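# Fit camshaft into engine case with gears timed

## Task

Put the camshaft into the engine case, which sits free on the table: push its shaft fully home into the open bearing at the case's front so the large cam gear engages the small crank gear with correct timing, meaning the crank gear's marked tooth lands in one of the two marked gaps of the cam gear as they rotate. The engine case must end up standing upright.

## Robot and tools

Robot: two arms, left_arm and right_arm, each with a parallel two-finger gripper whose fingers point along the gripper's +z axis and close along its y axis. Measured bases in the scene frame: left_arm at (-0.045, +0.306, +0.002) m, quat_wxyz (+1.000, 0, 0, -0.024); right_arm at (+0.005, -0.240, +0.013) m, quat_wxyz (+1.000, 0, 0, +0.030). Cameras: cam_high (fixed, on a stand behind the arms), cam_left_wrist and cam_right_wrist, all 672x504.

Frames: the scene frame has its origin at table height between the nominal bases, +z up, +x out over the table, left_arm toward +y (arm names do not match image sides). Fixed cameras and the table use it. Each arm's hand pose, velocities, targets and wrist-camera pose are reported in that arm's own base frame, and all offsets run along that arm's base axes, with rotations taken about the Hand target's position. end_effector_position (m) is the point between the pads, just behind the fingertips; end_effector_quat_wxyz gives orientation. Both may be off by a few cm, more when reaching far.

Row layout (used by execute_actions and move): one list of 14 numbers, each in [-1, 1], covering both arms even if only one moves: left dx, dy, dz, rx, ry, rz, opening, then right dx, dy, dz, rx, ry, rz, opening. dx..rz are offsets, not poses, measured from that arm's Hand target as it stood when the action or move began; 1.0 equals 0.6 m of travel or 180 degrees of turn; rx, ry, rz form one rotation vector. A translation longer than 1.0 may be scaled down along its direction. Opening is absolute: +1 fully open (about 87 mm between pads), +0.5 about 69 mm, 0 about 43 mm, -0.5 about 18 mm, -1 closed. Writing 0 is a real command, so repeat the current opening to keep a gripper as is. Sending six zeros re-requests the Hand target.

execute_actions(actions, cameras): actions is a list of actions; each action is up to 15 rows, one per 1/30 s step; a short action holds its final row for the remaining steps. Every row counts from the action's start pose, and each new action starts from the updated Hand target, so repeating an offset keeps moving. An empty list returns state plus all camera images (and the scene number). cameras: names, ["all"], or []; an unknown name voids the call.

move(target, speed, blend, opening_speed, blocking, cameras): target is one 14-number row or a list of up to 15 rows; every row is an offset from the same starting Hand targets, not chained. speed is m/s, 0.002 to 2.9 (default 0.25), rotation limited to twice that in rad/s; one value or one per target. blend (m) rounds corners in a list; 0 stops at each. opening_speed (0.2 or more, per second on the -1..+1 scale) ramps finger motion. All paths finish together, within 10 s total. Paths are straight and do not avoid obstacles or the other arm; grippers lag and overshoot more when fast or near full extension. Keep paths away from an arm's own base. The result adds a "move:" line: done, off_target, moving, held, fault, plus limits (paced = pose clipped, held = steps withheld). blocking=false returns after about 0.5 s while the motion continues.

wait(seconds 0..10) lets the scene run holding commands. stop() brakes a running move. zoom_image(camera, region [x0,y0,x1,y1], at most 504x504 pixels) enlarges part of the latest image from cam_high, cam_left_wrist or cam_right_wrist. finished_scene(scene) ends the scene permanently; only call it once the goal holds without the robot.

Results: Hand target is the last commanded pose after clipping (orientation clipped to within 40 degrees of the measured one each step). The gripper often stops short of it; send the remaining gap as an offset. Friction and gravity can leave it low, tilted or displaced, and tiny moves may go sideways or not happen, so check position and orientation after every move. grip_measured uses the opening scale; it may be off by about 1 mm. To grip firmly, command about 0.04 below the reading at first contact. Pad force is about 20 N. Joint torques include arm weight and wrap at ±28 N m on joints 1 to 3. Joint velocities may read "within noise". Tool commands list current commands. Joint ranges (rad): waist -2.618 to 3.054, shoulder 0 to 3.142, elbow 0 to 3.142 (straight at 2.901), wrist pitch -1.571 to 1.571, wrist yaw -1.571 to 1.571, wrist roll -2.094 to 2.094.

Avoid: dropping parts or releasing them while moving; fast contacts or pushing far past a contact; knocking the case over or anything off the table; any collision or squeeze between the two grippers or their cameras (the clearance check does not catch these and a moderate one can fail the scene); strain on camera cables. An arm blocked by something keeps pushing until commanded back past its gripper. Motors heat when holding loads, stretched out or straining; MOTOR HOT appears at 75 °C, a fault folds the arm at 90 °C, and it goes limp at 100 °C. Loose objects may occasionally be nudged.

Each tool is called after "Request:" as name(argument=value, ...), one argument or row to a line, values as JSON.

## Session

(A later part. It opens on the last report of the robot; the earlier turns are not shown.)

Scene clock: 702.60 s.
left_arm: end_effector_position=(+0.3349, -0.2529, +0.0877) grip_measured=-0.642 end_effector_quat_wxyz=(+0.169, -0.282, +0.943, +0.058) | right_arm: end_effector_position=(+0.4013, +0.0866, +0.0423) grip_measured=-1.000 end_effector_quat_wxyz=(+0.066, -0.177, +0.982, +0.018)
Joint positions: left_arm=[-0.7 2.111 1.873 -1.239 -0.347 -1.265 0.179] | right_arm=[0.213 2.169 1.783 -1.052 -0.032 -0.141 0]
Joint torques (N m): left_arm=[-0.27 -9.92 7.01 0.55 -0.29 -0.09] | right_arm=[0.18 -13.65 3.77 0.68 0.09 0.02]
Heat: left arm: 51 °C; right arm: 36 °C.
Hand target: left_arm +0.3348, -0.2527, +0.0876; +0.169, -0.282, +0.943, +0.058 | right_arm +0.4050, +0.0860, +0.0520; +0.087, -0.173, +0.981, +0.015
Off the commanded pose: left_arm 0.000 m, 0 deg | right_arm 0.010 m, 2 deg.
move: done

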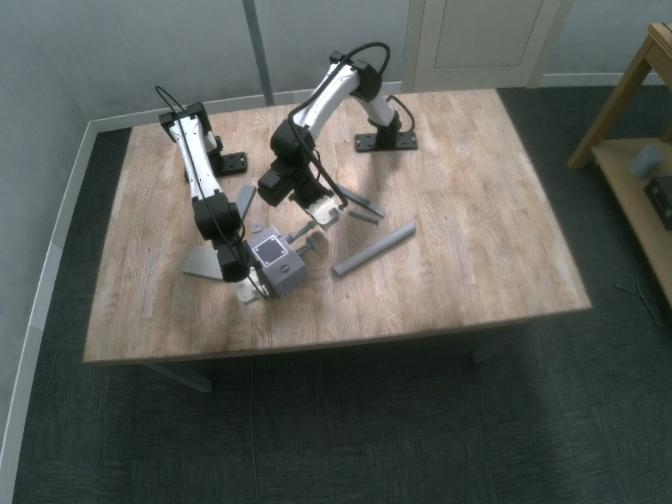

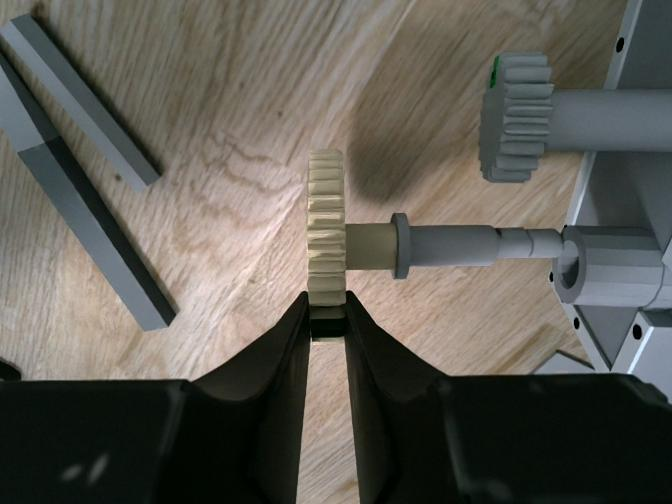

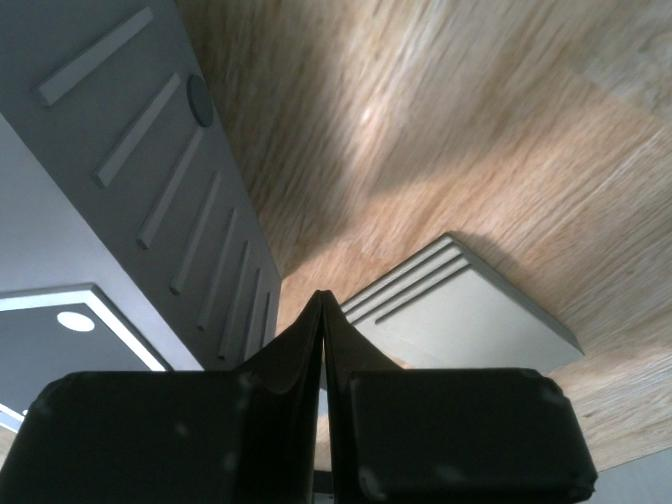

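Request:
move(
  target=[
    [-0.01, 0.015, 0.0, 0, 0, 0, -0.72, -0.0078, 0.0148, 0, 0, 0, 0, -1],
    [-0.01, 0.015, 0.028, 0, 0, 0, -0.72, -0.0078, 0.0148, 0, 0, 0, 0, -1],
  ],
  speed=0.05,
  cameras=["cam_right_wrist","cam_left_wrist"],
)

Request:
zoom_image(
  camera="cam_left_wrist",
  region=[300, 100, 672, 380],
)

Scene clock: 712.63 s.
left_arm: end_effector_position=(+0.3269, -0.2461, +0.0793) grip_measured=-0.642 end_effector_quat_wxyz=(+0.158, -0.278, +0.944, +0.074) | right_arm: end_effector_position=(+0.3967, +0.0928, +0.0408) grip_measured=-1.000 end_effector_quat_wxyz=(+0.064, -0.174, +0.983, +0.018)
Joint positions: left_arm=[-0.7 2.109 1.837 -1.244 -0.347 -1.264 0.179] | right_arm=[0.23 2.161 1.764 -1.044 -0.028 -0.119 0]
Joint torques (N m): left_arm=[0.46 -13.52 9.66 0.13 -0.29 -0.02] | right_arm=[0.76 -13.89 3.88 0.68 0.11 0.01]
Heat: left arm: 52 °C; right arm: 36 °C.
Hand target: left_arm +0.3289, -0.2438, +0.1045; +0.169, -0.282, +0.943, +0.057 | right_arm +0.4003, +0.0950, +0.0519; +0.087, -0.173, +0.981, +0.015
Off the commanded pose: left_arm 0.025 m, 2 deg | right_arm 0.012 m, 3 deg.
move: off_target (left_arm, right_arm)
Images, in order (width x height): cam_left_wrist 672x504, cam_right_wrist 672x504.

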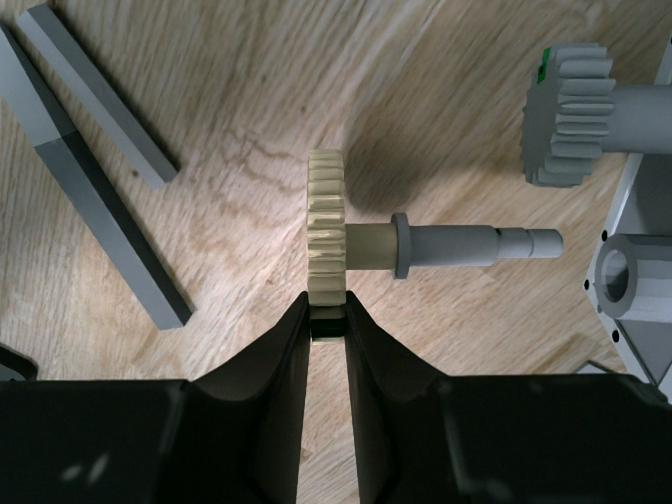

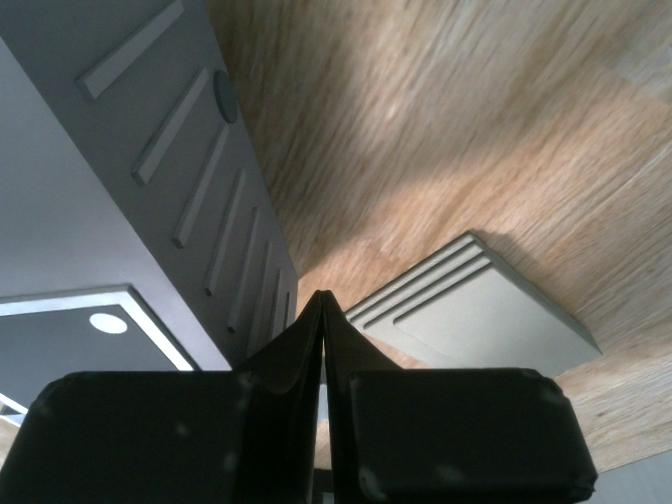

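Scaled by 1.355 from the camera's 672x504 image, which has a finer 960x720 frame.

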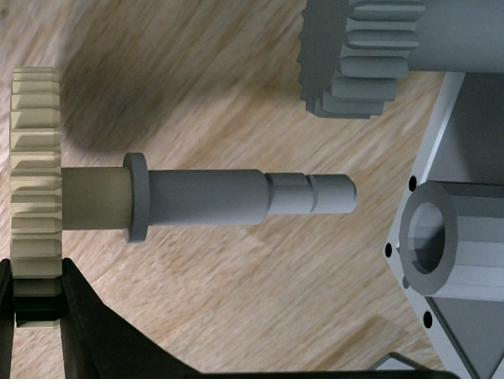

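Request:
move(
  target=[0, 0, 0.022, 0, 0, 0, -0.72, -0.0035, 0.0066, 0, 0, 0, 0, -1],
  speed=0.05,
  cameras=["cam_right_wrist"],
)

Scene clock: 718.40 s.
left_arm: end_effector_position=(+0.3277, -0.2468, +0.0941) grip_measured=-0.642 end_effector_quat_wxyz=(+0.159, -0.279, +0.944, +0.072) | right_arm: end_effector_position=(+0.3946, +0.0963, +0.0406) grip_measured=-1.000 end_effector_quat_wxyz=(+0.064, -0.173, +0.983, +0.018)
Joint positions: left_arm=[-0.7 2.109 1.896 -1.299 -0.347 -1.264 0.179] | right_arm=[0.239 2.157 1.757 -1.042 -0.027 -0.109 0]
Joint torques (N m): left_arm=[0.46 -13.18 9.66 0.16 -0.29 -0.03] | right_arm=[0.84 -13.94 3.88 0.68 0.11 0.01]
Heat: left arm: 52 °C; right arm: 37 °C.
Hand target: left_arm +0.3289, -0.2438, +0.1177; +0.169, -0.282, +0.943, +0.057 | right_arm +0.3981, +0.0989, +0.0520; +0.086, -0.173, +0.981, +0.015
Off the commanded pose: left_arm 0.024 m, 2 deg | right_arm 0.012 m, 3 deg.
move: off_target (left_arm, right_arm)
Images, in order (width x height): cam_right_wrist 672x504.

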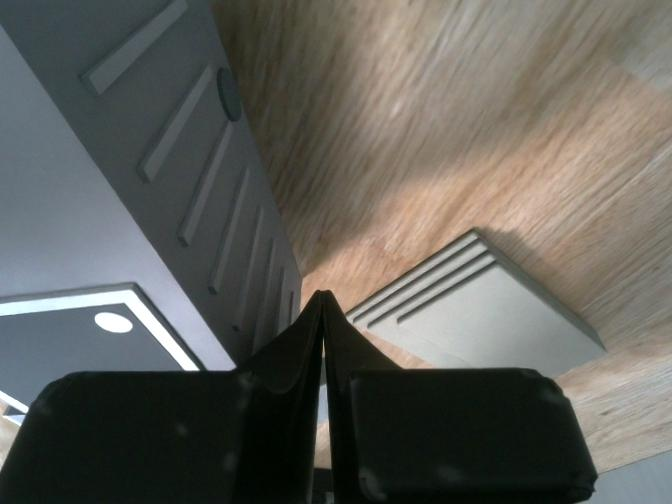

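Request:
move(
  target=[0, 0, 0.002, -0.012, -0.008, 0, -0.72, -0.003, 0.0055, 0, 0, 0, 0, -1],
  speed=0.05,
  cameras=["cam_right_wrist","cam_left_wrist"],
)

Request:
zoom_image(
  camera="cam_left_wrist",
  region=[300, 100, 672, 380],
)

Scene clock: 734.93 s.
left_arm: end_effector_position=(+0.3301, -0.2465, +0.1039) grip_measured=-0.642 end_effector_quat_wxyz=(+0.169, -0.284, +0.942, +0.051) | right_arm: end_effector_position=(+0.3930, +0.0996, +0.0407) grip_measured=-1.000 end_effector_quat_wxyz=(+0.064, -0.174, +0.983, +0.017)
Joint positions: left_arm=[-0.693 2.066 1.868 -1.267 -0.34 -1.259 0.179] | right_arm=[0.248 2.153 1.751 -1.039 -0.025 -0.101 0]
Joint torques (N m): left_arm=[0.32 -13.19 6.17 0.57 -0.2 -0.02] | right_arm=[0.85 -13.85 3.86 0.67 0.09 0.02]
Motor temperatures (°C): left_arm=[23 54 42 26 26 25 28] | right_arm=[25 38 34 33 27 26 27]
Heat: left arm: 54 °C; right arm: 38 °C.
Hand target: left_arm +0.3289, -0.2438, +0.1189; +0.175, -0.286, +0.941, +0.036 | right_arm +0.3964, +0.1022, +0.0519; +0.086, -0.173, +0.981, +0.015
Off the commanded pose: left_arm 0.015 m, 2 deg | right_arm 0.012 m, 3 deg.
move: off_target (left_arm, right_arm)
Images, in order (width x height): cam_left_wrist 672x504, cam_right_wrist 672x504.

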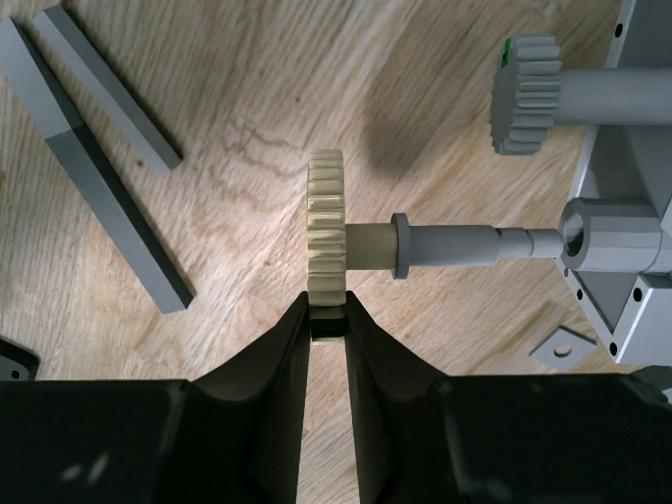

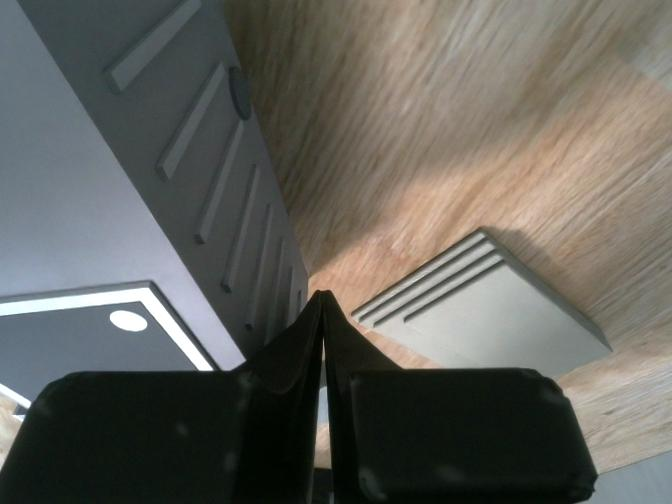

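Scaled by 1.355 from the camera's 672x504 image, which has a finer 960x720 frame.

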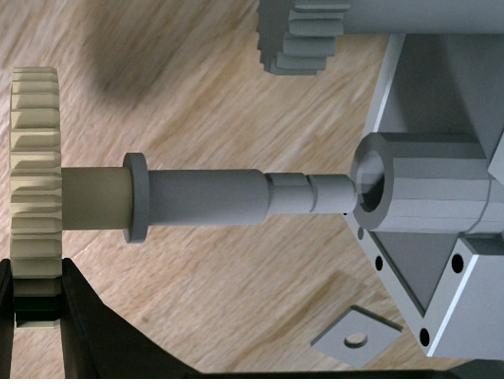

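Request:
move(
  target=[0.008, -0.0125, -0.025, 0, 0, 0, -0.72, 0, 0, 0, 0, 0, 0, -1],
  speed=0.05,
  cameras=["cam_right_wrist","cam_left_wrist"],
)

Request:
zoom_image(
  camera="cam_left_wrist",
  region=[300, 100, 672, 380],
)

Scene clock: 744.70 s.
left_arm: end_effector_position=(+0.3350, -0.2506, +0.1022) grip_measured=-0.642 end_effector_quat_wxyz=(+0.176, -0.286, +0.941, +0.041) | right_arm: end_effector_position=(+0.3930, +0.0996, +0.0407) grip_measured=-1.000 end_effector_quat_wxyz=(+0.064, -0.174, +0.983, +0.017)
Joint positions: left_arm=[-0.693 2.066 1.859 -1.234 -0.34 -1.259 0.179] | right_arm=[0.248 2.153 1.751 -1.039 -0.025 -0.101 0]
Joint torques (N m): left_arm=[-0.34 -10.47 6.28 0.7 -0.21 -0.09] | right_arm=[0.84 -13.87 3.85 0.67 0.1 0.02]
Motor temperatures (°C): left_arm=[23 59 41 26 26 25 28] | right_arm=[25 40 34 33 27 26 27]
Heat: left arm: 59 °C; right arm: 40 °C.
Hand target: left_arm +0.3337, -0.2513, +0.1038; +0.175, -0.286, +0.941, +0.036 | right_arm +0.3964, +0.1022, +0.0519; +0.086, -0.174, +0.981, +0.015
Off the commanded pose: left_arm 0.002 m, 1 deg | right_arm 0.012 m, 3 deg.
move: off_target (right_arm)
Images, in order (width x height): cam_left_wrist 672x504, cam_right_wrist 672x504.

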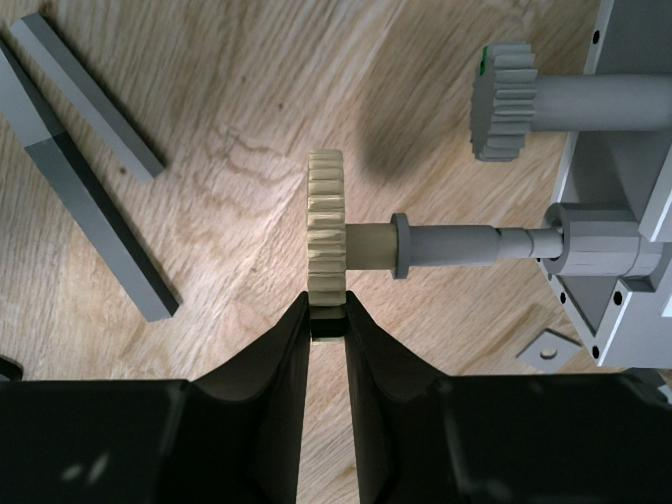

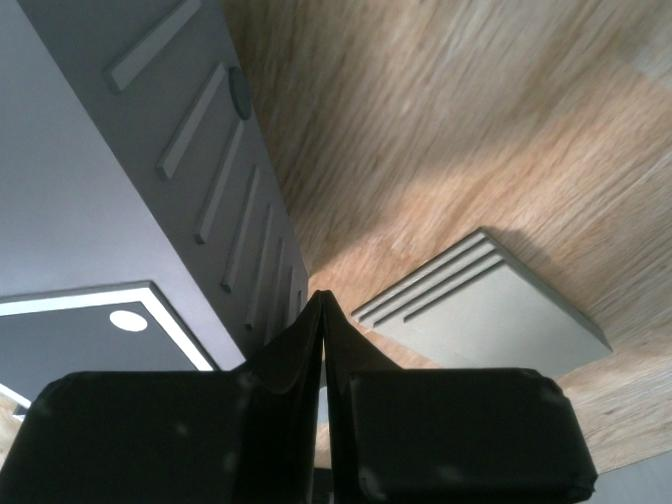

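Scaled by 1.355 from the camera's 672x504 image, which has a finer 960x720 frame.

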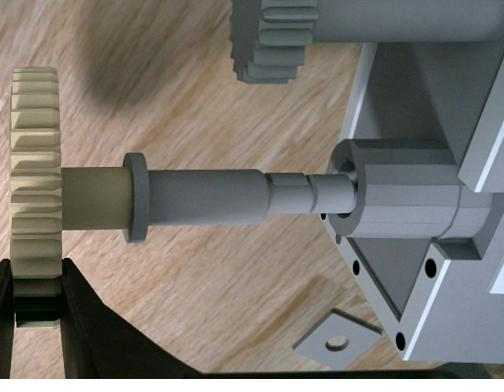

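Request:
move(
  target=[0, 0, -0.01, 0.007, 0.005, 0, -0.72, 0, 0, 0, 0, 0, 0, -1],
  speed=0.05,
  cameras=["cam_left_wrist"],
)

Request:
zoom_image(
  camera="cam_left_wrist",
  region=[300, 100, 672, 380],
)

Scene clock: 751.93 s.
left_arm: end_effector_position=(+0.3350, -0.2506, +0.1022) grip_measured=-0.642 end_effector_quat_wxyz=(+0.176, -0.286, +0.941, +0.041) | right_arm: end_effector_position=(+0.3930, +0.0996, +0.0407) grip_measured=-1.000 end_effector_quat_wxyz=(+0.064, -0.174, +0.983, +0.017)
Joint positions: left_arm=[-0.693 2.066 1.859 -1.234 -0.34 -1.259 0.179] | right_arm=[0.248 2.153 1.751 -1.039 -0.025 -0.101 0]
Joint torques (N m): left_arm=[-0.66 -8.21 8.14 0.49 -0.3 -0.11] | right_arm=[0.87 -13.86 3.85 0.67 0.1 0.02]
Motor temperatures (°C): left_arm=[23 58 40 26 26 25 28] | right_arm=[25 41 33 33 27 26 27]
Heat: left arm: 58 °C; right arm: 41 °C.
Hand target: left_arm +0.3337, -0.2513, +0.0978; +0.171, -0.284, +0.942, +0.049 | right_arm +0.3964, +0.1022, +0.0519; +0.086, -0.174, +0.981, +0.015
Off the commanded pose: left_arm 0.005 m, 1 deg | right_arm 0.012 m, 3 deg.
move: off_target (right_arm)
Images, in order (width x height): cam_left_wrist 672x504.

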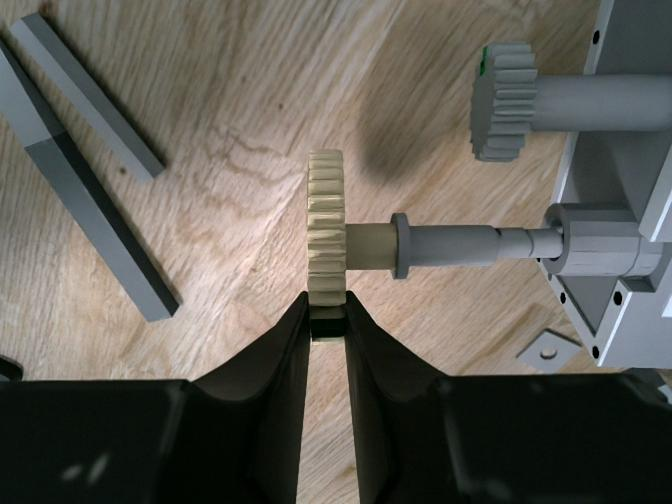

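Scaled by 1.355 from the camera's 672x504 image, which has a finer 960x720 frame.

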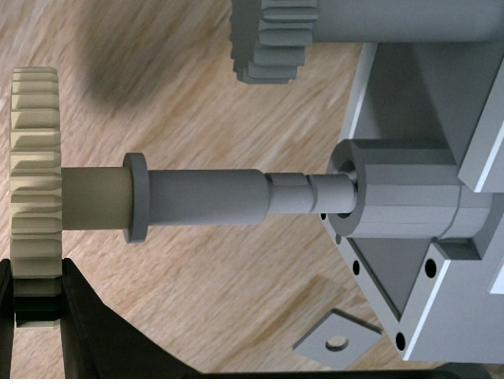

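Request:
move(
  target=[0.0037, -0.0055, -0.012, 0, 0, 0, -0.72, 0, 0, 0, 0, 0, 0, -1],
  speed=0.05,
  cameras=["cam_left_wrist"],
)

Request:
zoom_image(
  camera="cam_left_wrist",
  region=[300, 100, 672, 380],
)

Scene clock: 757.10 s.
left_arm: end_effector_position=(+0.3361, -0.2516, +0.0964) grip_measured=-0.642 end_effector_quat_wxyz=(+0.174, -0.285, +0.942, +0.045) | right_arm: end_effector_position=(+0.3930, +0.0996, +0.0407) grip_measured=-1.000 end_effector_quat_wxyz=(+0.064, -0.174, +0.983, +0.017)
Joint positions: left_arm=[-0.693 2.081 1.859 -1.227 -0.34 -1.259 0.179] | right_arm=[0.248 2.153 1.751 -1.039 -0.025 -0.101 0]
Joint torques (N m): left_arm=[-0.92 -8.2 7.8 0.61 -0.3 -0.13] | right_arm=[0.87 -13.85 3.85 0.67 0.1 0.02]
Motor temperatures (°C): left_arm=[23 56 39 26 26 25 28] | right_arm=[25 42 33 33 27 26 27]
Heat: left arm: 56 °C; right arm: 42 °C.
Hand target: left_arm +0.3359, -0.2546, +0.0906; +0.171, -0.284, +0.942, +0.049 | right_arm +0.3964, +0.1022, +0.0519; +0.086, -0.174, +0.981, +0.015
Off the commanded pose: left_arm 0.006 m, 1 deg | right_arm 0.012 m, 3 deg.
move: off_target (right_arm)
Images, in order (width x height): cam_left_wrist 672x504.

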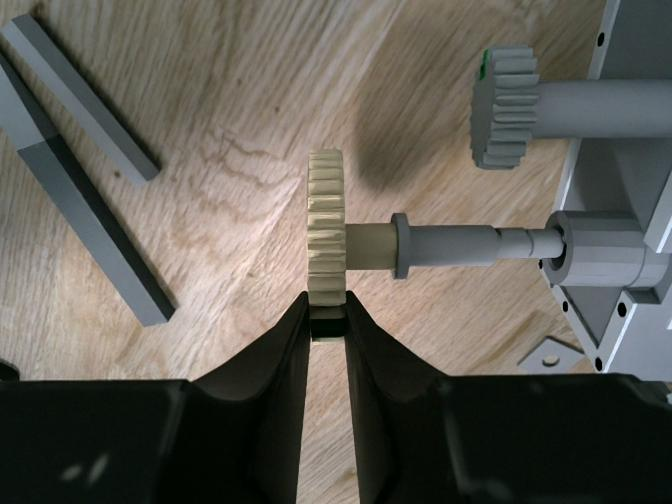

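Scaled by 1.355 from the camera's 672x504 image, which has a finer 960x720 frame.

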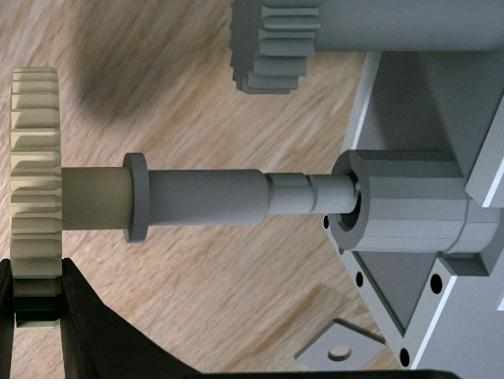

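Request:
move(
  target=[0.008, -0.0148, 0.0, 0, 0, 0, -0.72, 0, 0, 0, 0, 0, 0, -1],
  speed=0.05,
  cameras=["cam_left_wrist","cam_right_wrist"],
)

Request:
zoom_image(
  camera="cam_left_wrist",
  region=[300, 100, 672, 380],
)

Scene clock: 766.17 s.
left_arm: end_effector_position=(+0.3355, -0.2543, +0.0949) grip_measured=-0.642 end_effector_quat_wxyz=(+0.167, -0.280, +0.944, +0.054) | right_arm: end_effector_position=(+0.3930, +0.0996, +0.0407) grip_measured=-1.000 end_effector_quat_wxyz=(+0.064, -0.174, +0.983, +0.017)
Joint positions: left_arm=[-0.699 2.113 1.904 -1.264 -0.34 -1.259 0.179] | right_arm=[0.248 2.153 1.751 -1.039 -0.025 -0.101 0]
Joint torques (N m): left_arm=[-1.17 -7.62 9.66 0.69 -0.32 -0.23] | right_arm=[0.87 -13.86 3.86 0.67 0.1 0.01]
Heat: left arm: 53 °C; right arm: 43 °C.
Hand target: left_arm +0.3407, -0.2634, +0.0906; +0.171, -0.284, +0.942, +0.049 | right_arm +0.3964, +0.1022, +0.0519; +0.086, -0.174, +0.981, +0.015
Off the commanded pose: left_arm 0.011 m, 1 deg | right_arm 0.012 m, 3 deg.
move: off_target (left_arm, right_arm)
Images, in order (width x height): cam_left_wrist 672x504, cam_right_wrist 672x504.

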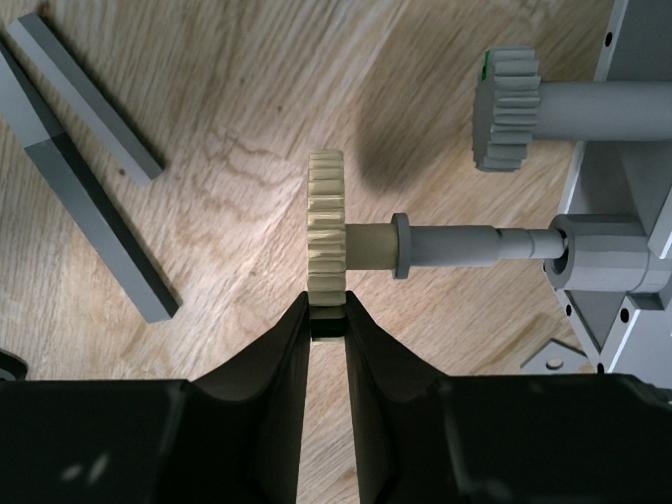

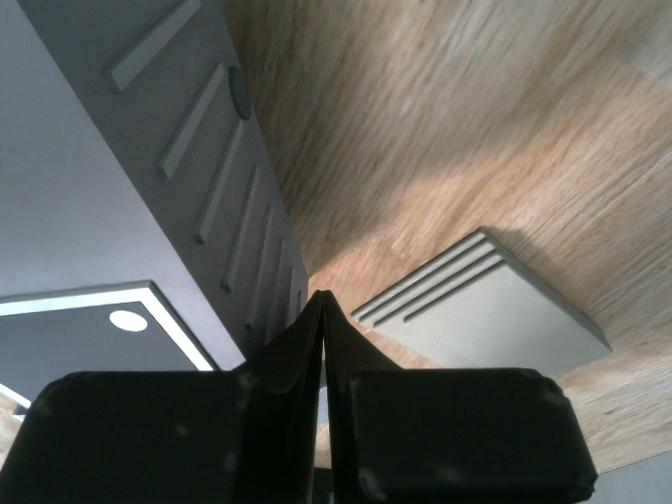

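Scaled by 1.355 from the camera's 672x504 image, which has a finer 960x720 frame.

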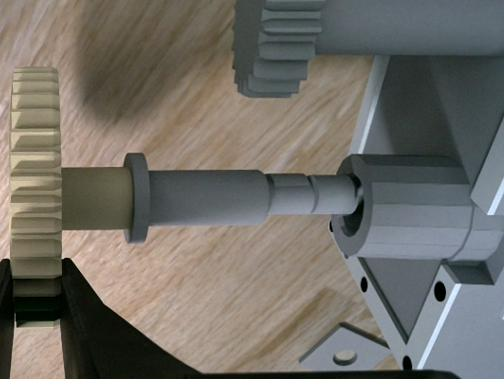

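Request:
move(
  target=[-0.0067, 0.0088, 0.018, 0, 0, 0, -0.72, 0, 0, 0, 0, 0, 0, -1],
  speed=0.05,
  cameras=["cam_left_wrist"],
)

Request:
zoom_image(
  camera="cam_left_wrist",
  region=[300, 100, 672, 380],
)

Scene clock: 782.00 s.
left_arm: end_effector_position=(+0.3352, -0.2541, +0.0948) grip_measured=-0.642 end_effector_quat_wxyz=(+0.167, -0.280, +0.944, +0.055) | right_arm: end_effector_position=(+0.3930, +0.0996, +0.0407) grip_measured=-1.000 end_effector_quat_wxyz=(+0.064, -0.174, +0.983, +0.017)
Joint positions: left_arm=[-0.699 2.113 1.904 -1.265 -0.34 -1.259 0.179] | right_arm=[0.248 2.153 1.751 -1.039 -0.025 -0.101 0]
Joint torques (N m): left_arm=[-0.81 -9.83 9.73 0.41 -0.31 -0.19] | right_arm=[0.85 -13.87 3.85 0.67 0.11 0.02]
Motor temperatures (°C): left_arm=[23 48 39 26 26 25 28] | right_arm=[25 44 33 33 27 26 27]
Heat: left arm: 48 °C; right arm: 44 °C.
Hand target: left_arm +0.3367, -0.2581, +0.1014; +0.171, -0.284, +0.942, +0.049 | right_arm +0.3964, +0.1022, +0.0519; +0.086, -0.174, +0.981, +0.015
Off the commanded pose: left_arm 0.008 m, 1 deg | right_arm 0.012 m, 3 deg.
move: off_target (right_arm)
Images, in order (width x height): cam_left_wrist 672x504.

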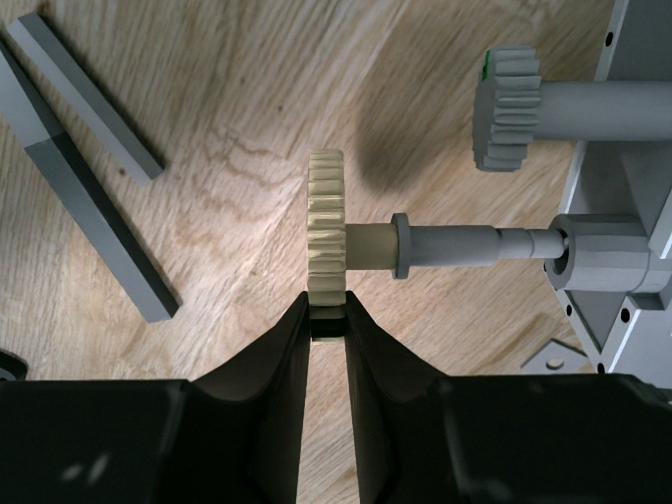

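Scaled by 1.355 from the camera's 672x504 image, which has a finer 960x720 frame.

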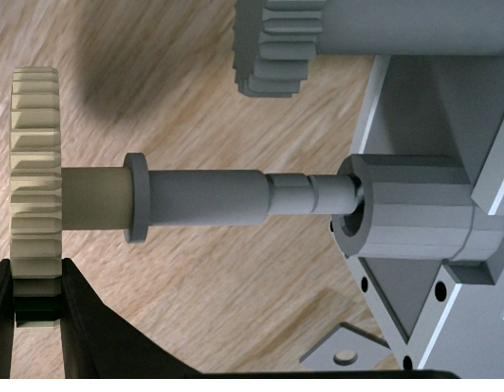

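Request:
move(
  target=[-0.002, -0.0015, 0.018, 0, 0, 0, -0.72, 0, 0, 0, 0, 0, 0, -1],
  speed=0.05,
  cameras=["cam_left_wrist"],
)

Request:
zoom_image(
  camera="cam_left_wrist",
  region=[300, 100, 672, 380],
)

Scene clock: 790.63 s.
left_arm: end_effector_position=(+0.3335, -0.2540, +0.1058) grip_measured=-0.642 end_effector_quat_wxyz=(+0.166, -0.280, +0.944, +0.055) | right_arm: end_effector_position=(+0.3930, +0.0996, +0.0407) grip_measured=-1.000 end_effector_quat_wxyz=(+0.064, -0.174, +0.983, +0.017)
Joint positions: left_arm=[-0.701 2.113 1.948 -1.313 -0.339 -1.262 0.179] | right_arm=[0.248 2.153 1.751 -1.039 -0.025 -0.101 0]
Joint torques (N m): left_arm=[-0.99 -9.59 10.02 0.42 -0.32 -0.2] | right_arm=[0.87 -13.86 3.89 0.67 0.11 0.01]
Heat: left arm: 48 °C; right arm: 45 °C.
Hand target: left_arm +0.3355, -0.2591, +0.1123; +0.171, -0.284, +0.942, +0.049 | right_arm +0.3964, +0.1022, +0.0519; +0.086, -0.174, +0.981, +0.015
Off the commanded pose: left_arm 0.008 m, 1 deg | right_arm 0.012 m, 3 deg.
move: off_target (right_arm)
Images, in order (width x height): cam_left_wrist 672x504.

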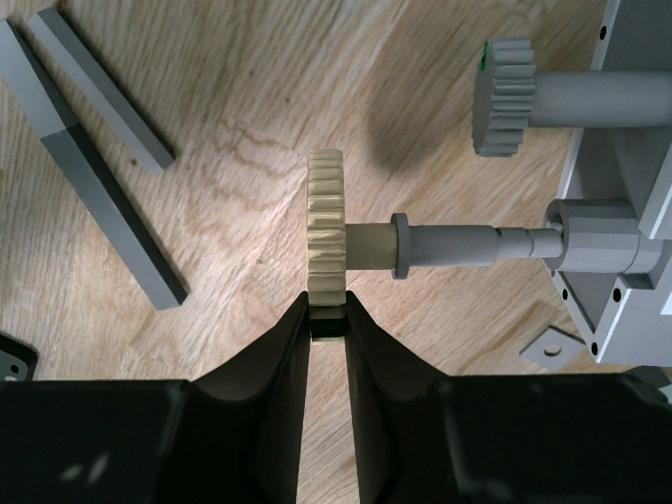

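Scaled by 1.355 from the camera's 672x504 image, which has a finer 960x720 frame.

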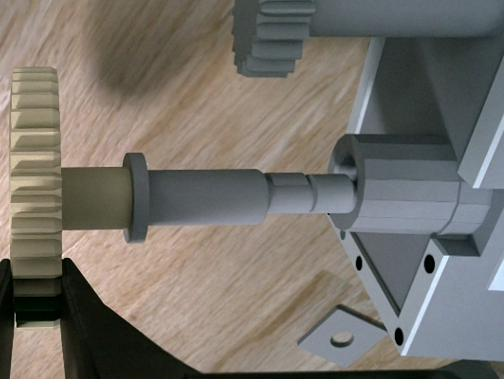

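Request:
move(
  target=[-0.003, 0.004, -0.03, 0, 0, 0, -0.72, 0, 0, 0, 0, 0, 0, -1],
  speed=0.05,
  cameras=["cam_left_wrist"],
)

Request:
zoom_image(
  camera="cam_left_wrist",
  region=[300, 100, 672, 380],
)

Scene clock: 821.47 s.
left_arm: end_effector_position=(+0.3339, -0.2543, +0.0911) grip_measured=-0.642 end_effector_quat_wxyz=(+0.165, -0.280, +0.944, +0.056) | right_arm: end_effector_position=(+0.3930, +0.0996, +0.0407) grip_measured=-1.000 end_effector_quat_wxyz=(+0.064, -0.174, +0.983, +0.017)
Joint positions: left_arm=[-0.701 2.113 1.89 -1.255 -0.339 -1.262 0.179] | right_arm=[0.248 2.153 1.751 -1.039 -0.025 -0.101 0]
Joint torques (N m): left_arm=[-0.79 -10.99 6.26 0.64 -0.32 -0.19] | right_arm=[0.84 -13.86 3.85 0.67 0.1 0.01]
Heat: left arm: 47 °C; right arm: 46 °C.
Hand target: left_arm +0.3337, -0.2567, +0.0942; +0.171, -0.284, +0.942, +0.049 | right_arm +0.3964, +0.1022, +0.0519; +0.086, -0.174, +0.981, +0.015
Off the commanded pose: left_arm 0.004 m, 1 deg | right_arm 0.012 m, 3 deg.
move: off_target (right_arm)
Images, in order (width x height): cam_left_wrist 672x504.

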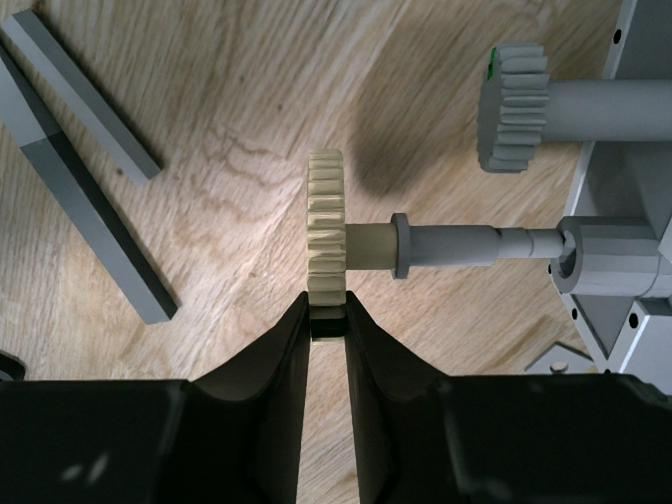

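Scaled by 1.355 from the camera's 672x504 image, which has a finer 960x720 frame.

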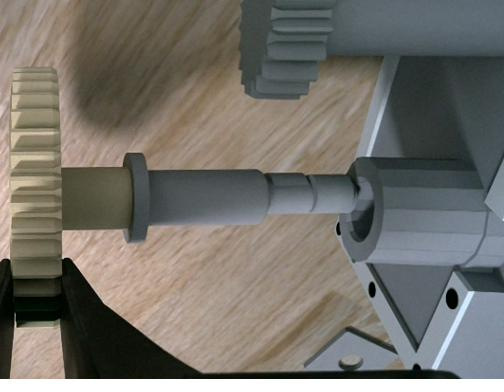

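Request:
move(
  target=[0.0, 0.0, 0.021, 0, 0, 0, -0.72, 0, 0, 0, 0, 0, 0, -1],
  speed=0.05,
  cameras=["cam_left_wrist"],
)

Request:
zoom_image(
  camera="cam_left_wrist",
  region=[300, 100, 672, 380],
)

Scene clock: 826.47 s.
left_arm: end_effector_position=(+0.3342, -0.2545, +0.0945) grip_measured=-0.642 end_effector_quat_wxyz=(+0.166, -0.280, +0.944, +0.055) | right_arm: end_effector_position=(+0.3930, +0.0996, +0.0407) grip_measured=-1.000 end_effector_quat_wxyz=(+0.064, -0.174, +0.983, +0.017)
Joint positions: left_arm=[-0.701 2.113 1.903 -1.267 -0.339 -1.262 0.179] | right_arm=[0.248 2.153 1.751 -1.039 -0.025 -0.101 0]
Joint torques (N m): left_arm=[-0.83 -10.92 9.85 0.26 -0.32 -0.19] | right_arm=[0.85 -13.85 3.85 0.67 0.1 0.02]
Heat: left arm: 47 °C; right arm: 46 °C.
Hand target: left_arm +0.3337, -0.2567, +0.1068; +0.171, -0.284, +0.942, +0.049 | right_arm +0.3964, +0.1022, +0.0519; +0.086, -0.174, +0.981, +0.015
Off the commanded pose: left_arm 0.013 m, 1 deg | right_arm 0.012 m, 3 deg.
move: off_target (left_arm, right_arm)
Images, in order (width x height): cam_left_wrist 672x504.

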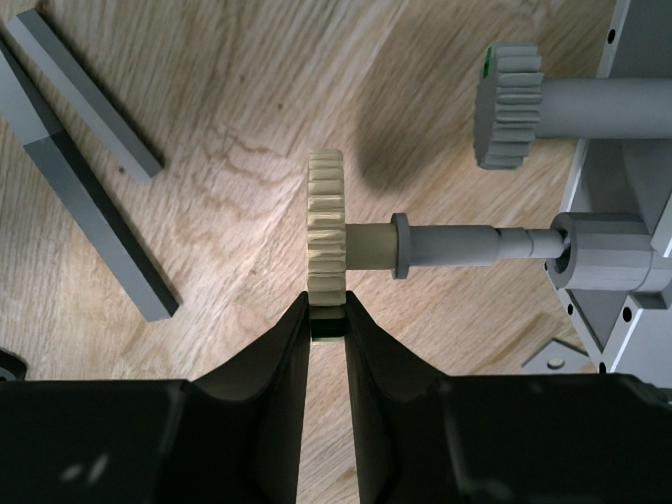

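Scaled by 1.355 from the camera's 672x504 image, which has a finer 960x720 frame.

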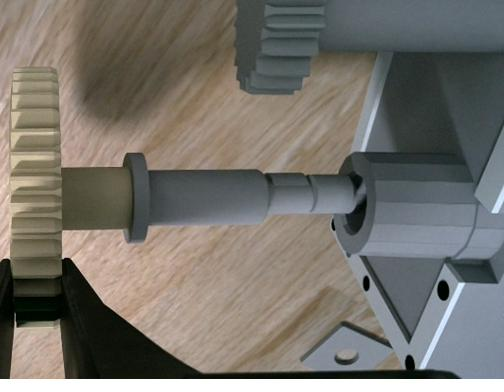

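Request:
move(
  target=[-0.001, -0.001, 0.009, 0, 0, 0, -0.72, 0, 0, 0, 0, 0, 0, -1],
  speed=0.05,
  cameras=["cam_left_wrist"],
)

Request:
zoom_image(
  camera="cam_left_wrist",
  region=[300, 100, 672, 380],
)

Scene clock: 832.00 s.
left_arm: end_effector_position=(+0.3348, -0.2551, +0.1008) grip_measured=-0.642 end_effector_quat_wxyz=(+0.167, -0.281, +0.944, +0.053) | right_arm: end_effector_position=(+0.3930, +0.0996, +0.0407) grip_measured=-1.000 end_effector_quat_wxyz=(+0.064, -0.174, +0.983, +0.017)
Joint positions: left_arm=[-0.701 2.113 1.928 -1.287 -0.339 -1.262 0.179] | right_arm=[0.248 2.153 1.751 -1.039 -0.025 -0.101 0]
Joint torques (N m): left_arm=[-0.96 -10.77 9.83 0.24 -0.32 -0.2] | right_arm=[0.85 -13.86 3.86 0.67 0.1 0.01]
Heat: left arm: 48 °C; right arm: 47 °C.
Hand target: left_arm +0.3331, -0.2573, +0.1123; +0.171, -0.284, +0.942, +0.049 | right_arm +0.3964, +0.1022, +0.0519; +0.086, -0.174, +0.981, +0.015
Off the commanded pose: left_arm 0.012 m, 1 deg | right_arm 0.012 m, 3 deg.
move: off_target (left_arm, right_arm)
Images, in order (width x height): cam_left_wrist 672x504.

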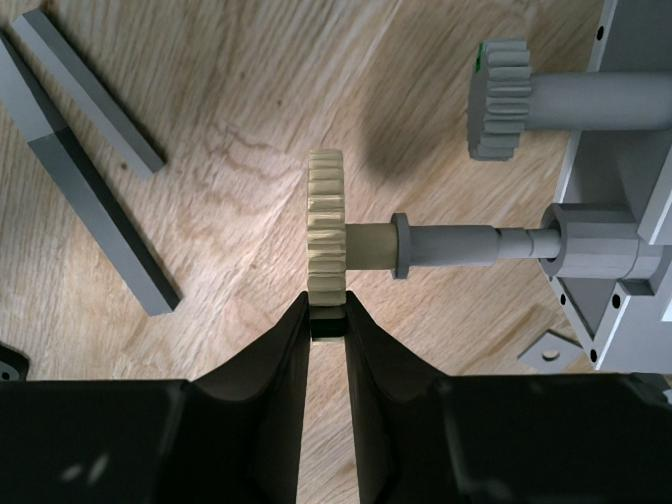

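Scaled by 1.355 from the camera's 672x504 image, which has a finer 960x720 frame.

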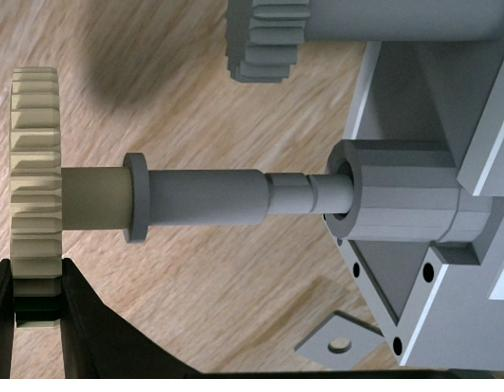

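Request:
move(
  target=[0.0148, -0.0165, 0.0, 0, 0, 0, -0.72, 0, 0, 0, 0, 0, 0, -1],
  speed=0.05,
  cameras=["cam_left_wrist","cam_right_wrist"],
)

Request:
zoom_image(
  camera="cam_left_wrist",
  region=[300, 100, 672, 380],
)

Scene clock: 839.03 s.
left_arm: end_effector_position=(+0.3338, -0.2554, +0.1122) grip_measured=-0.641 end_effector_quat_wxyz=(+0.161, -0.278, +0.945, +0.063) | right_arm: end_effector_position=(+0.3930, +0.0996, +0.0407) grip_measured=-1.000 end_effector_quat_wxyz=(+0.064, -0.174, +0.983, +0.017)
Joint positions: left_arm=[-0.703 2.144 2.023 -1.376 -0.339 -1.263 0.179] | right_arm=[0.248 2.153 1.751 -1.039 -0.025 -0.101 0]
Joint torques (N m): left_arm=[-1.22 -8.32 10.21 0.74 -0.32 -0.24] | right_arm=[0.85 -13.87 3.86 0.67 0.1 0.01]
Heat: left arm: 48 °C; right arm: 47 °C.
Hand target: left_arm +0.3420, -0.2672, +0.1123; +0.171, -0.284, +0.942, +0.049 | right_arm +0.3964, +0.1022, +0.0519; +0.086, -0.174, +0.981, +0.015
Off the commanded pose: left_arm 0.014 m, 2 deg | right_arm 0.012 m, 3 deg.
move: off_target (left_arm, right_arm)
Images, in order (width x height): cam_left_wrist 672x504, cam_right_wrist 672x504.

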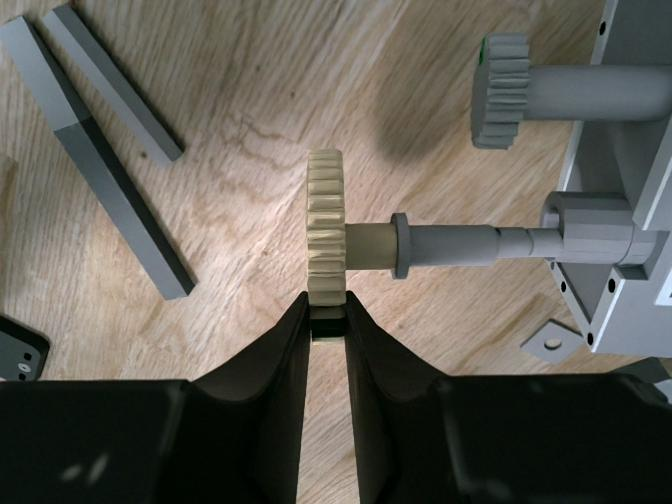

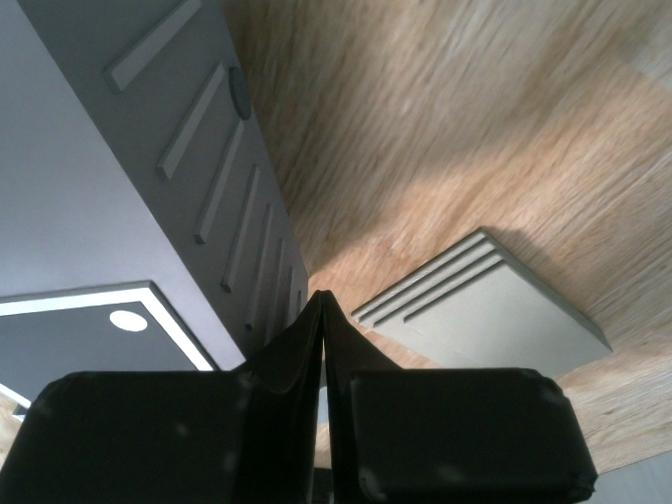

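Scaled by 1.355 from the camera's 672x504 image, which has a finer 960x720 frame.

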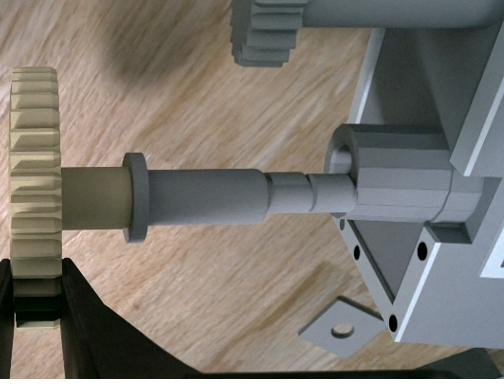

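Request:
move(
  target=[
    [-0.02, 0.025, -0.022, 0, 0, 0, -0.72, 0, 0, 0, 0, 0, 0, -1],
    [-0.006, 0.008, -0.022, 0, 0, 0, -0.72, 0, 0, 0, 0, 0, 0, -1],
  ],
  speed=0.05,
  cameras=["cam_left_wrist"],
)

Request:
zoom_image(
  camera="cam_left_wrist",
  region=[300, 100, 672, 380],
)

Scene clock: 850.10 s.
left_arm: end_effector_position=(+0.3348, -0.2564, +0.0971) grip_measured=-0.642 end_effector_quat_wxyz=(+0.166, -0.280, +0.944, +0.054) | right_arm: end_effector_position=(+0.3930, +0.0995, +0.0407) grip_measured=-1.000 end_effector_quat_wxyz=(+0.064, -0.174, +0.983, +0.017)
Joint positions: left_arm=[-0.703 2.119 1.923 -1.279 -0.339 -1.263 0.179] | right_arm=[0.248 2.153 1.751 -1.039 -0.025 -0.101 0]
Joint torques (N m): left_arm=[-0.9 -8.87 9.8 0.53 -0.32 -0.21] | right_arm=[0.84 -13.85 3.85 0.68 0.1 0.01]
Heat: left arm: 50 °C; right arm: 47 °C.
Hand target: left_arm +0.3384, -0.2624, +0.0990; +0.171, -0.284, +0.942, +0.049 | right_arm +0.3964, +0.1022, +0.0519; +0.086, -0.174, +0.981, +0.015
Off the commanded pose: left_arm 0.007 m, 1 deg | right_arm 0.012 m, 3 deg.
move: off_target (right_arm)
Images, in order (width x height): cam_left_wrist 672x504.

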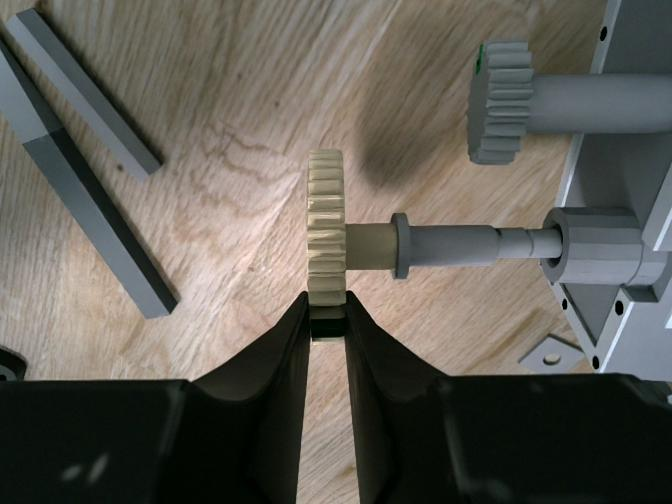

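Scaled by 1.355 from the camera's 672x504 image, which has a finer 960x720 frame.

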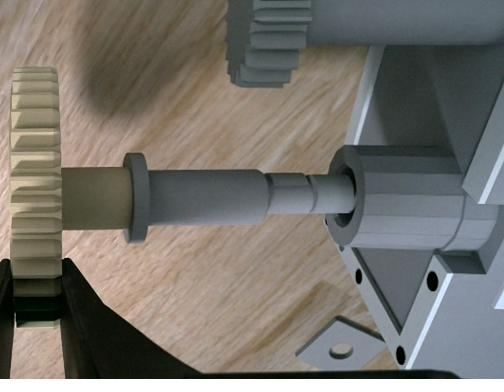

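Request:
move(
  target=[0.0085, -0.016, 0.003, 0, 0, 0, -0.72, 0, 0, 0, 0, 0, 0, -1],
  speed=0.05,
  cameras=["cam_left_wrist","cam_right_wrist"],
)

Request:
zoom_image(
  camera="cam_left_wrist",
  region=[300, 100, 672, 380],
)

Scene clock: 857.03 s.
left_arm: end_effector_position=(+0.3436, -0.2691, +0.0991) grip_measured=-0.642 end_effector_quat_wxyz=(+0.172, -0.280, +0.943, +0.045) | right_arm: end_effector_position=(+0.3930, +0.0995, +0.0407) grip_measured=-1.000 end_effector_quat_wxyz=(+0.064, -0.174, +0.983, +0.017)
Joint positions: left_arm=[-0.712 2.166 2.003 -1.294 -0.339 -1.271 0.179] | right_arm=[0.248 2.153 1.751 -1.039 -0.025 -0.101 0]
Joint torques (N m): left_arm=[-0.88 -9.01 10.28 0.32 -0.34 -0.23] | right_arm=[0.84 -13.86 3.86 0.68 0.1 0.02]
Heat: left arm: 49 °C; right arm: 47 °C.
Hand target: left_arm +0.3435, -0.2719, +0.1008; +0.171, -0.284, +0.942, +0.049 | right_arm +0.3964, +0.1022, +0.0519; +0.086, -0.174, +0.981, +0.015
Off the commanded pose: left_arm 0.003 m, 1 deg | right_arm 0.012 m, 3 deg.
move: off_target (right_arm)
Images, in order (width x height): cam_left_wrist 672x504, cam_right_wrist 672x504.

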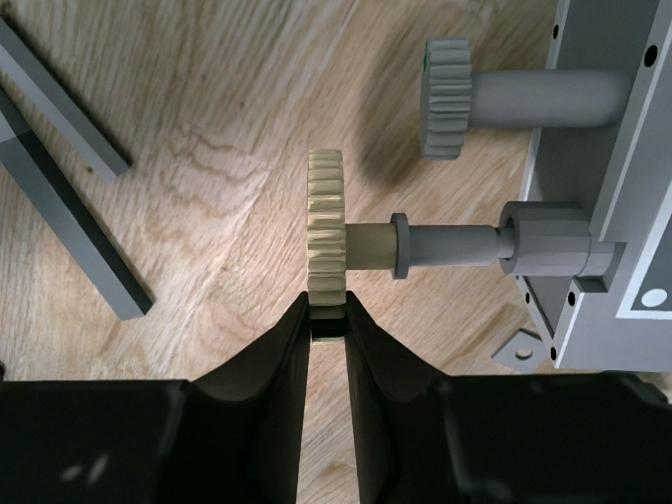

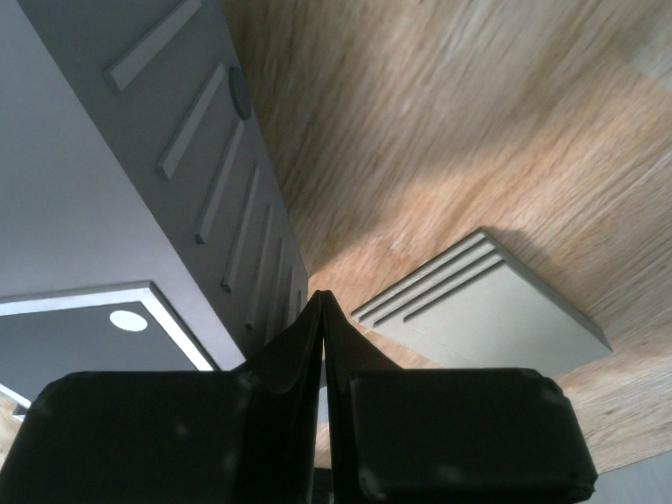

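Scaled by 1.355 from the camera's 672x504 image, which has a finer 960x720 frame.

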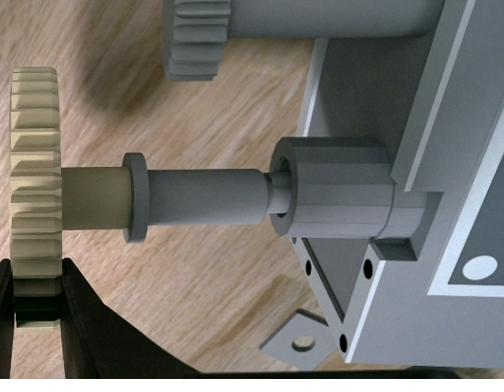

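Request:
zoom_image(
  camera="cam_left_wrist",
  region=[380, 170, 640, 365],
)

Scaled by 1.938 from the camera's 672x504 image, which has a finer 960x720 frame.

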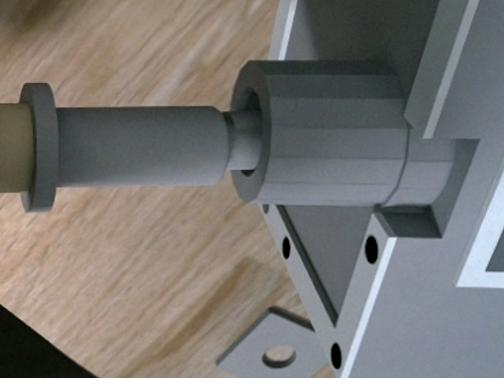

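Request:
move(
  target=[0.006, 0.0, -0.003, 0.004, 0.003, -0.006, -0.72, 0, 0, 0, 0, 0, 0, -1],
  speed=0.05,
  cameras=["cam_left_wrist"],
)

Request:
zoom_image(
  camera="cam_left_wrist",
  region=[380, 170, 640, 365],
)

Scene clock: 872.73 s.
left_arm: end_effector_position=(+0.3471, -0.2721, +0.0990) grip_measured=-0.642 end_effector_quat_wxyz=(+0.171, -0.278, +0.944, +0.046) | right_arm: end_effector_position=(+0.3930, +0.0995, +0.0407) grip_measured=-1.000 end_effector_quat_wxyz=(+0.064, -0.174, +0.983, +0.017)
Joint positions: left_arm=[-0.712 2.191 2.043 -1.31 -0.339 -1.267 0.179] | right_arm=[0.248 2.153 1.751 -1.039 -0.025 -0.101 0]
Joint torques (N m): left_arm=[-0.47 -8.92 10.06 0.29 -0.35 -0.01] | right_arm=[0.85 -13.87 3.86 0.68 0.1 0.02]
Motor temperatures (°C): left_arm=[23 50 44 26 26 25 28] | right_arm=[25 48 33 32 27 26 27]
Heat: left arm: 50 °C; right arm: 48 °C.
Hand target: left_arm +0.3471, -0.2719, +0.0990; +0.169, -0.274, +0.945, +0.054 | right_arm +0.3964, +0.1022, +0.0519; +0.086, -0.174, +0.981, +0.015
Off the commanded pose: left_arm 0.000 m, 1 deg | right_arm 0.012 m, 3 deg.
move: off_target (right_arm)
Images, in order (width x height): cam_left_wrist 672x504.

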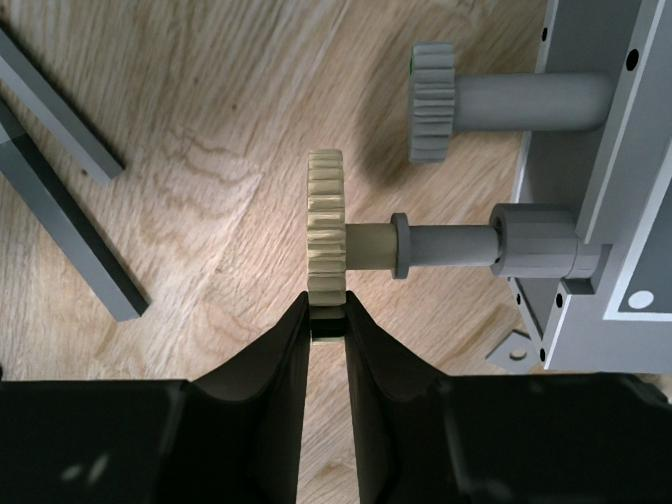

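Scaled by 1.938 from the camera's 672x504 image, which has a finer 960x720 frame.

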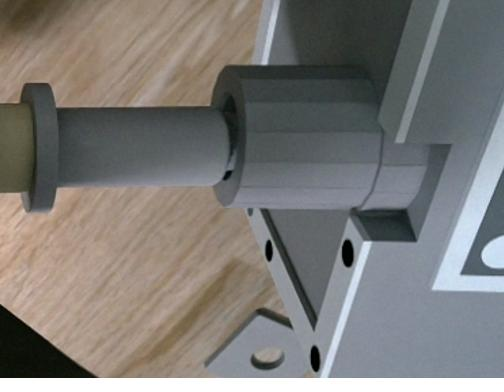

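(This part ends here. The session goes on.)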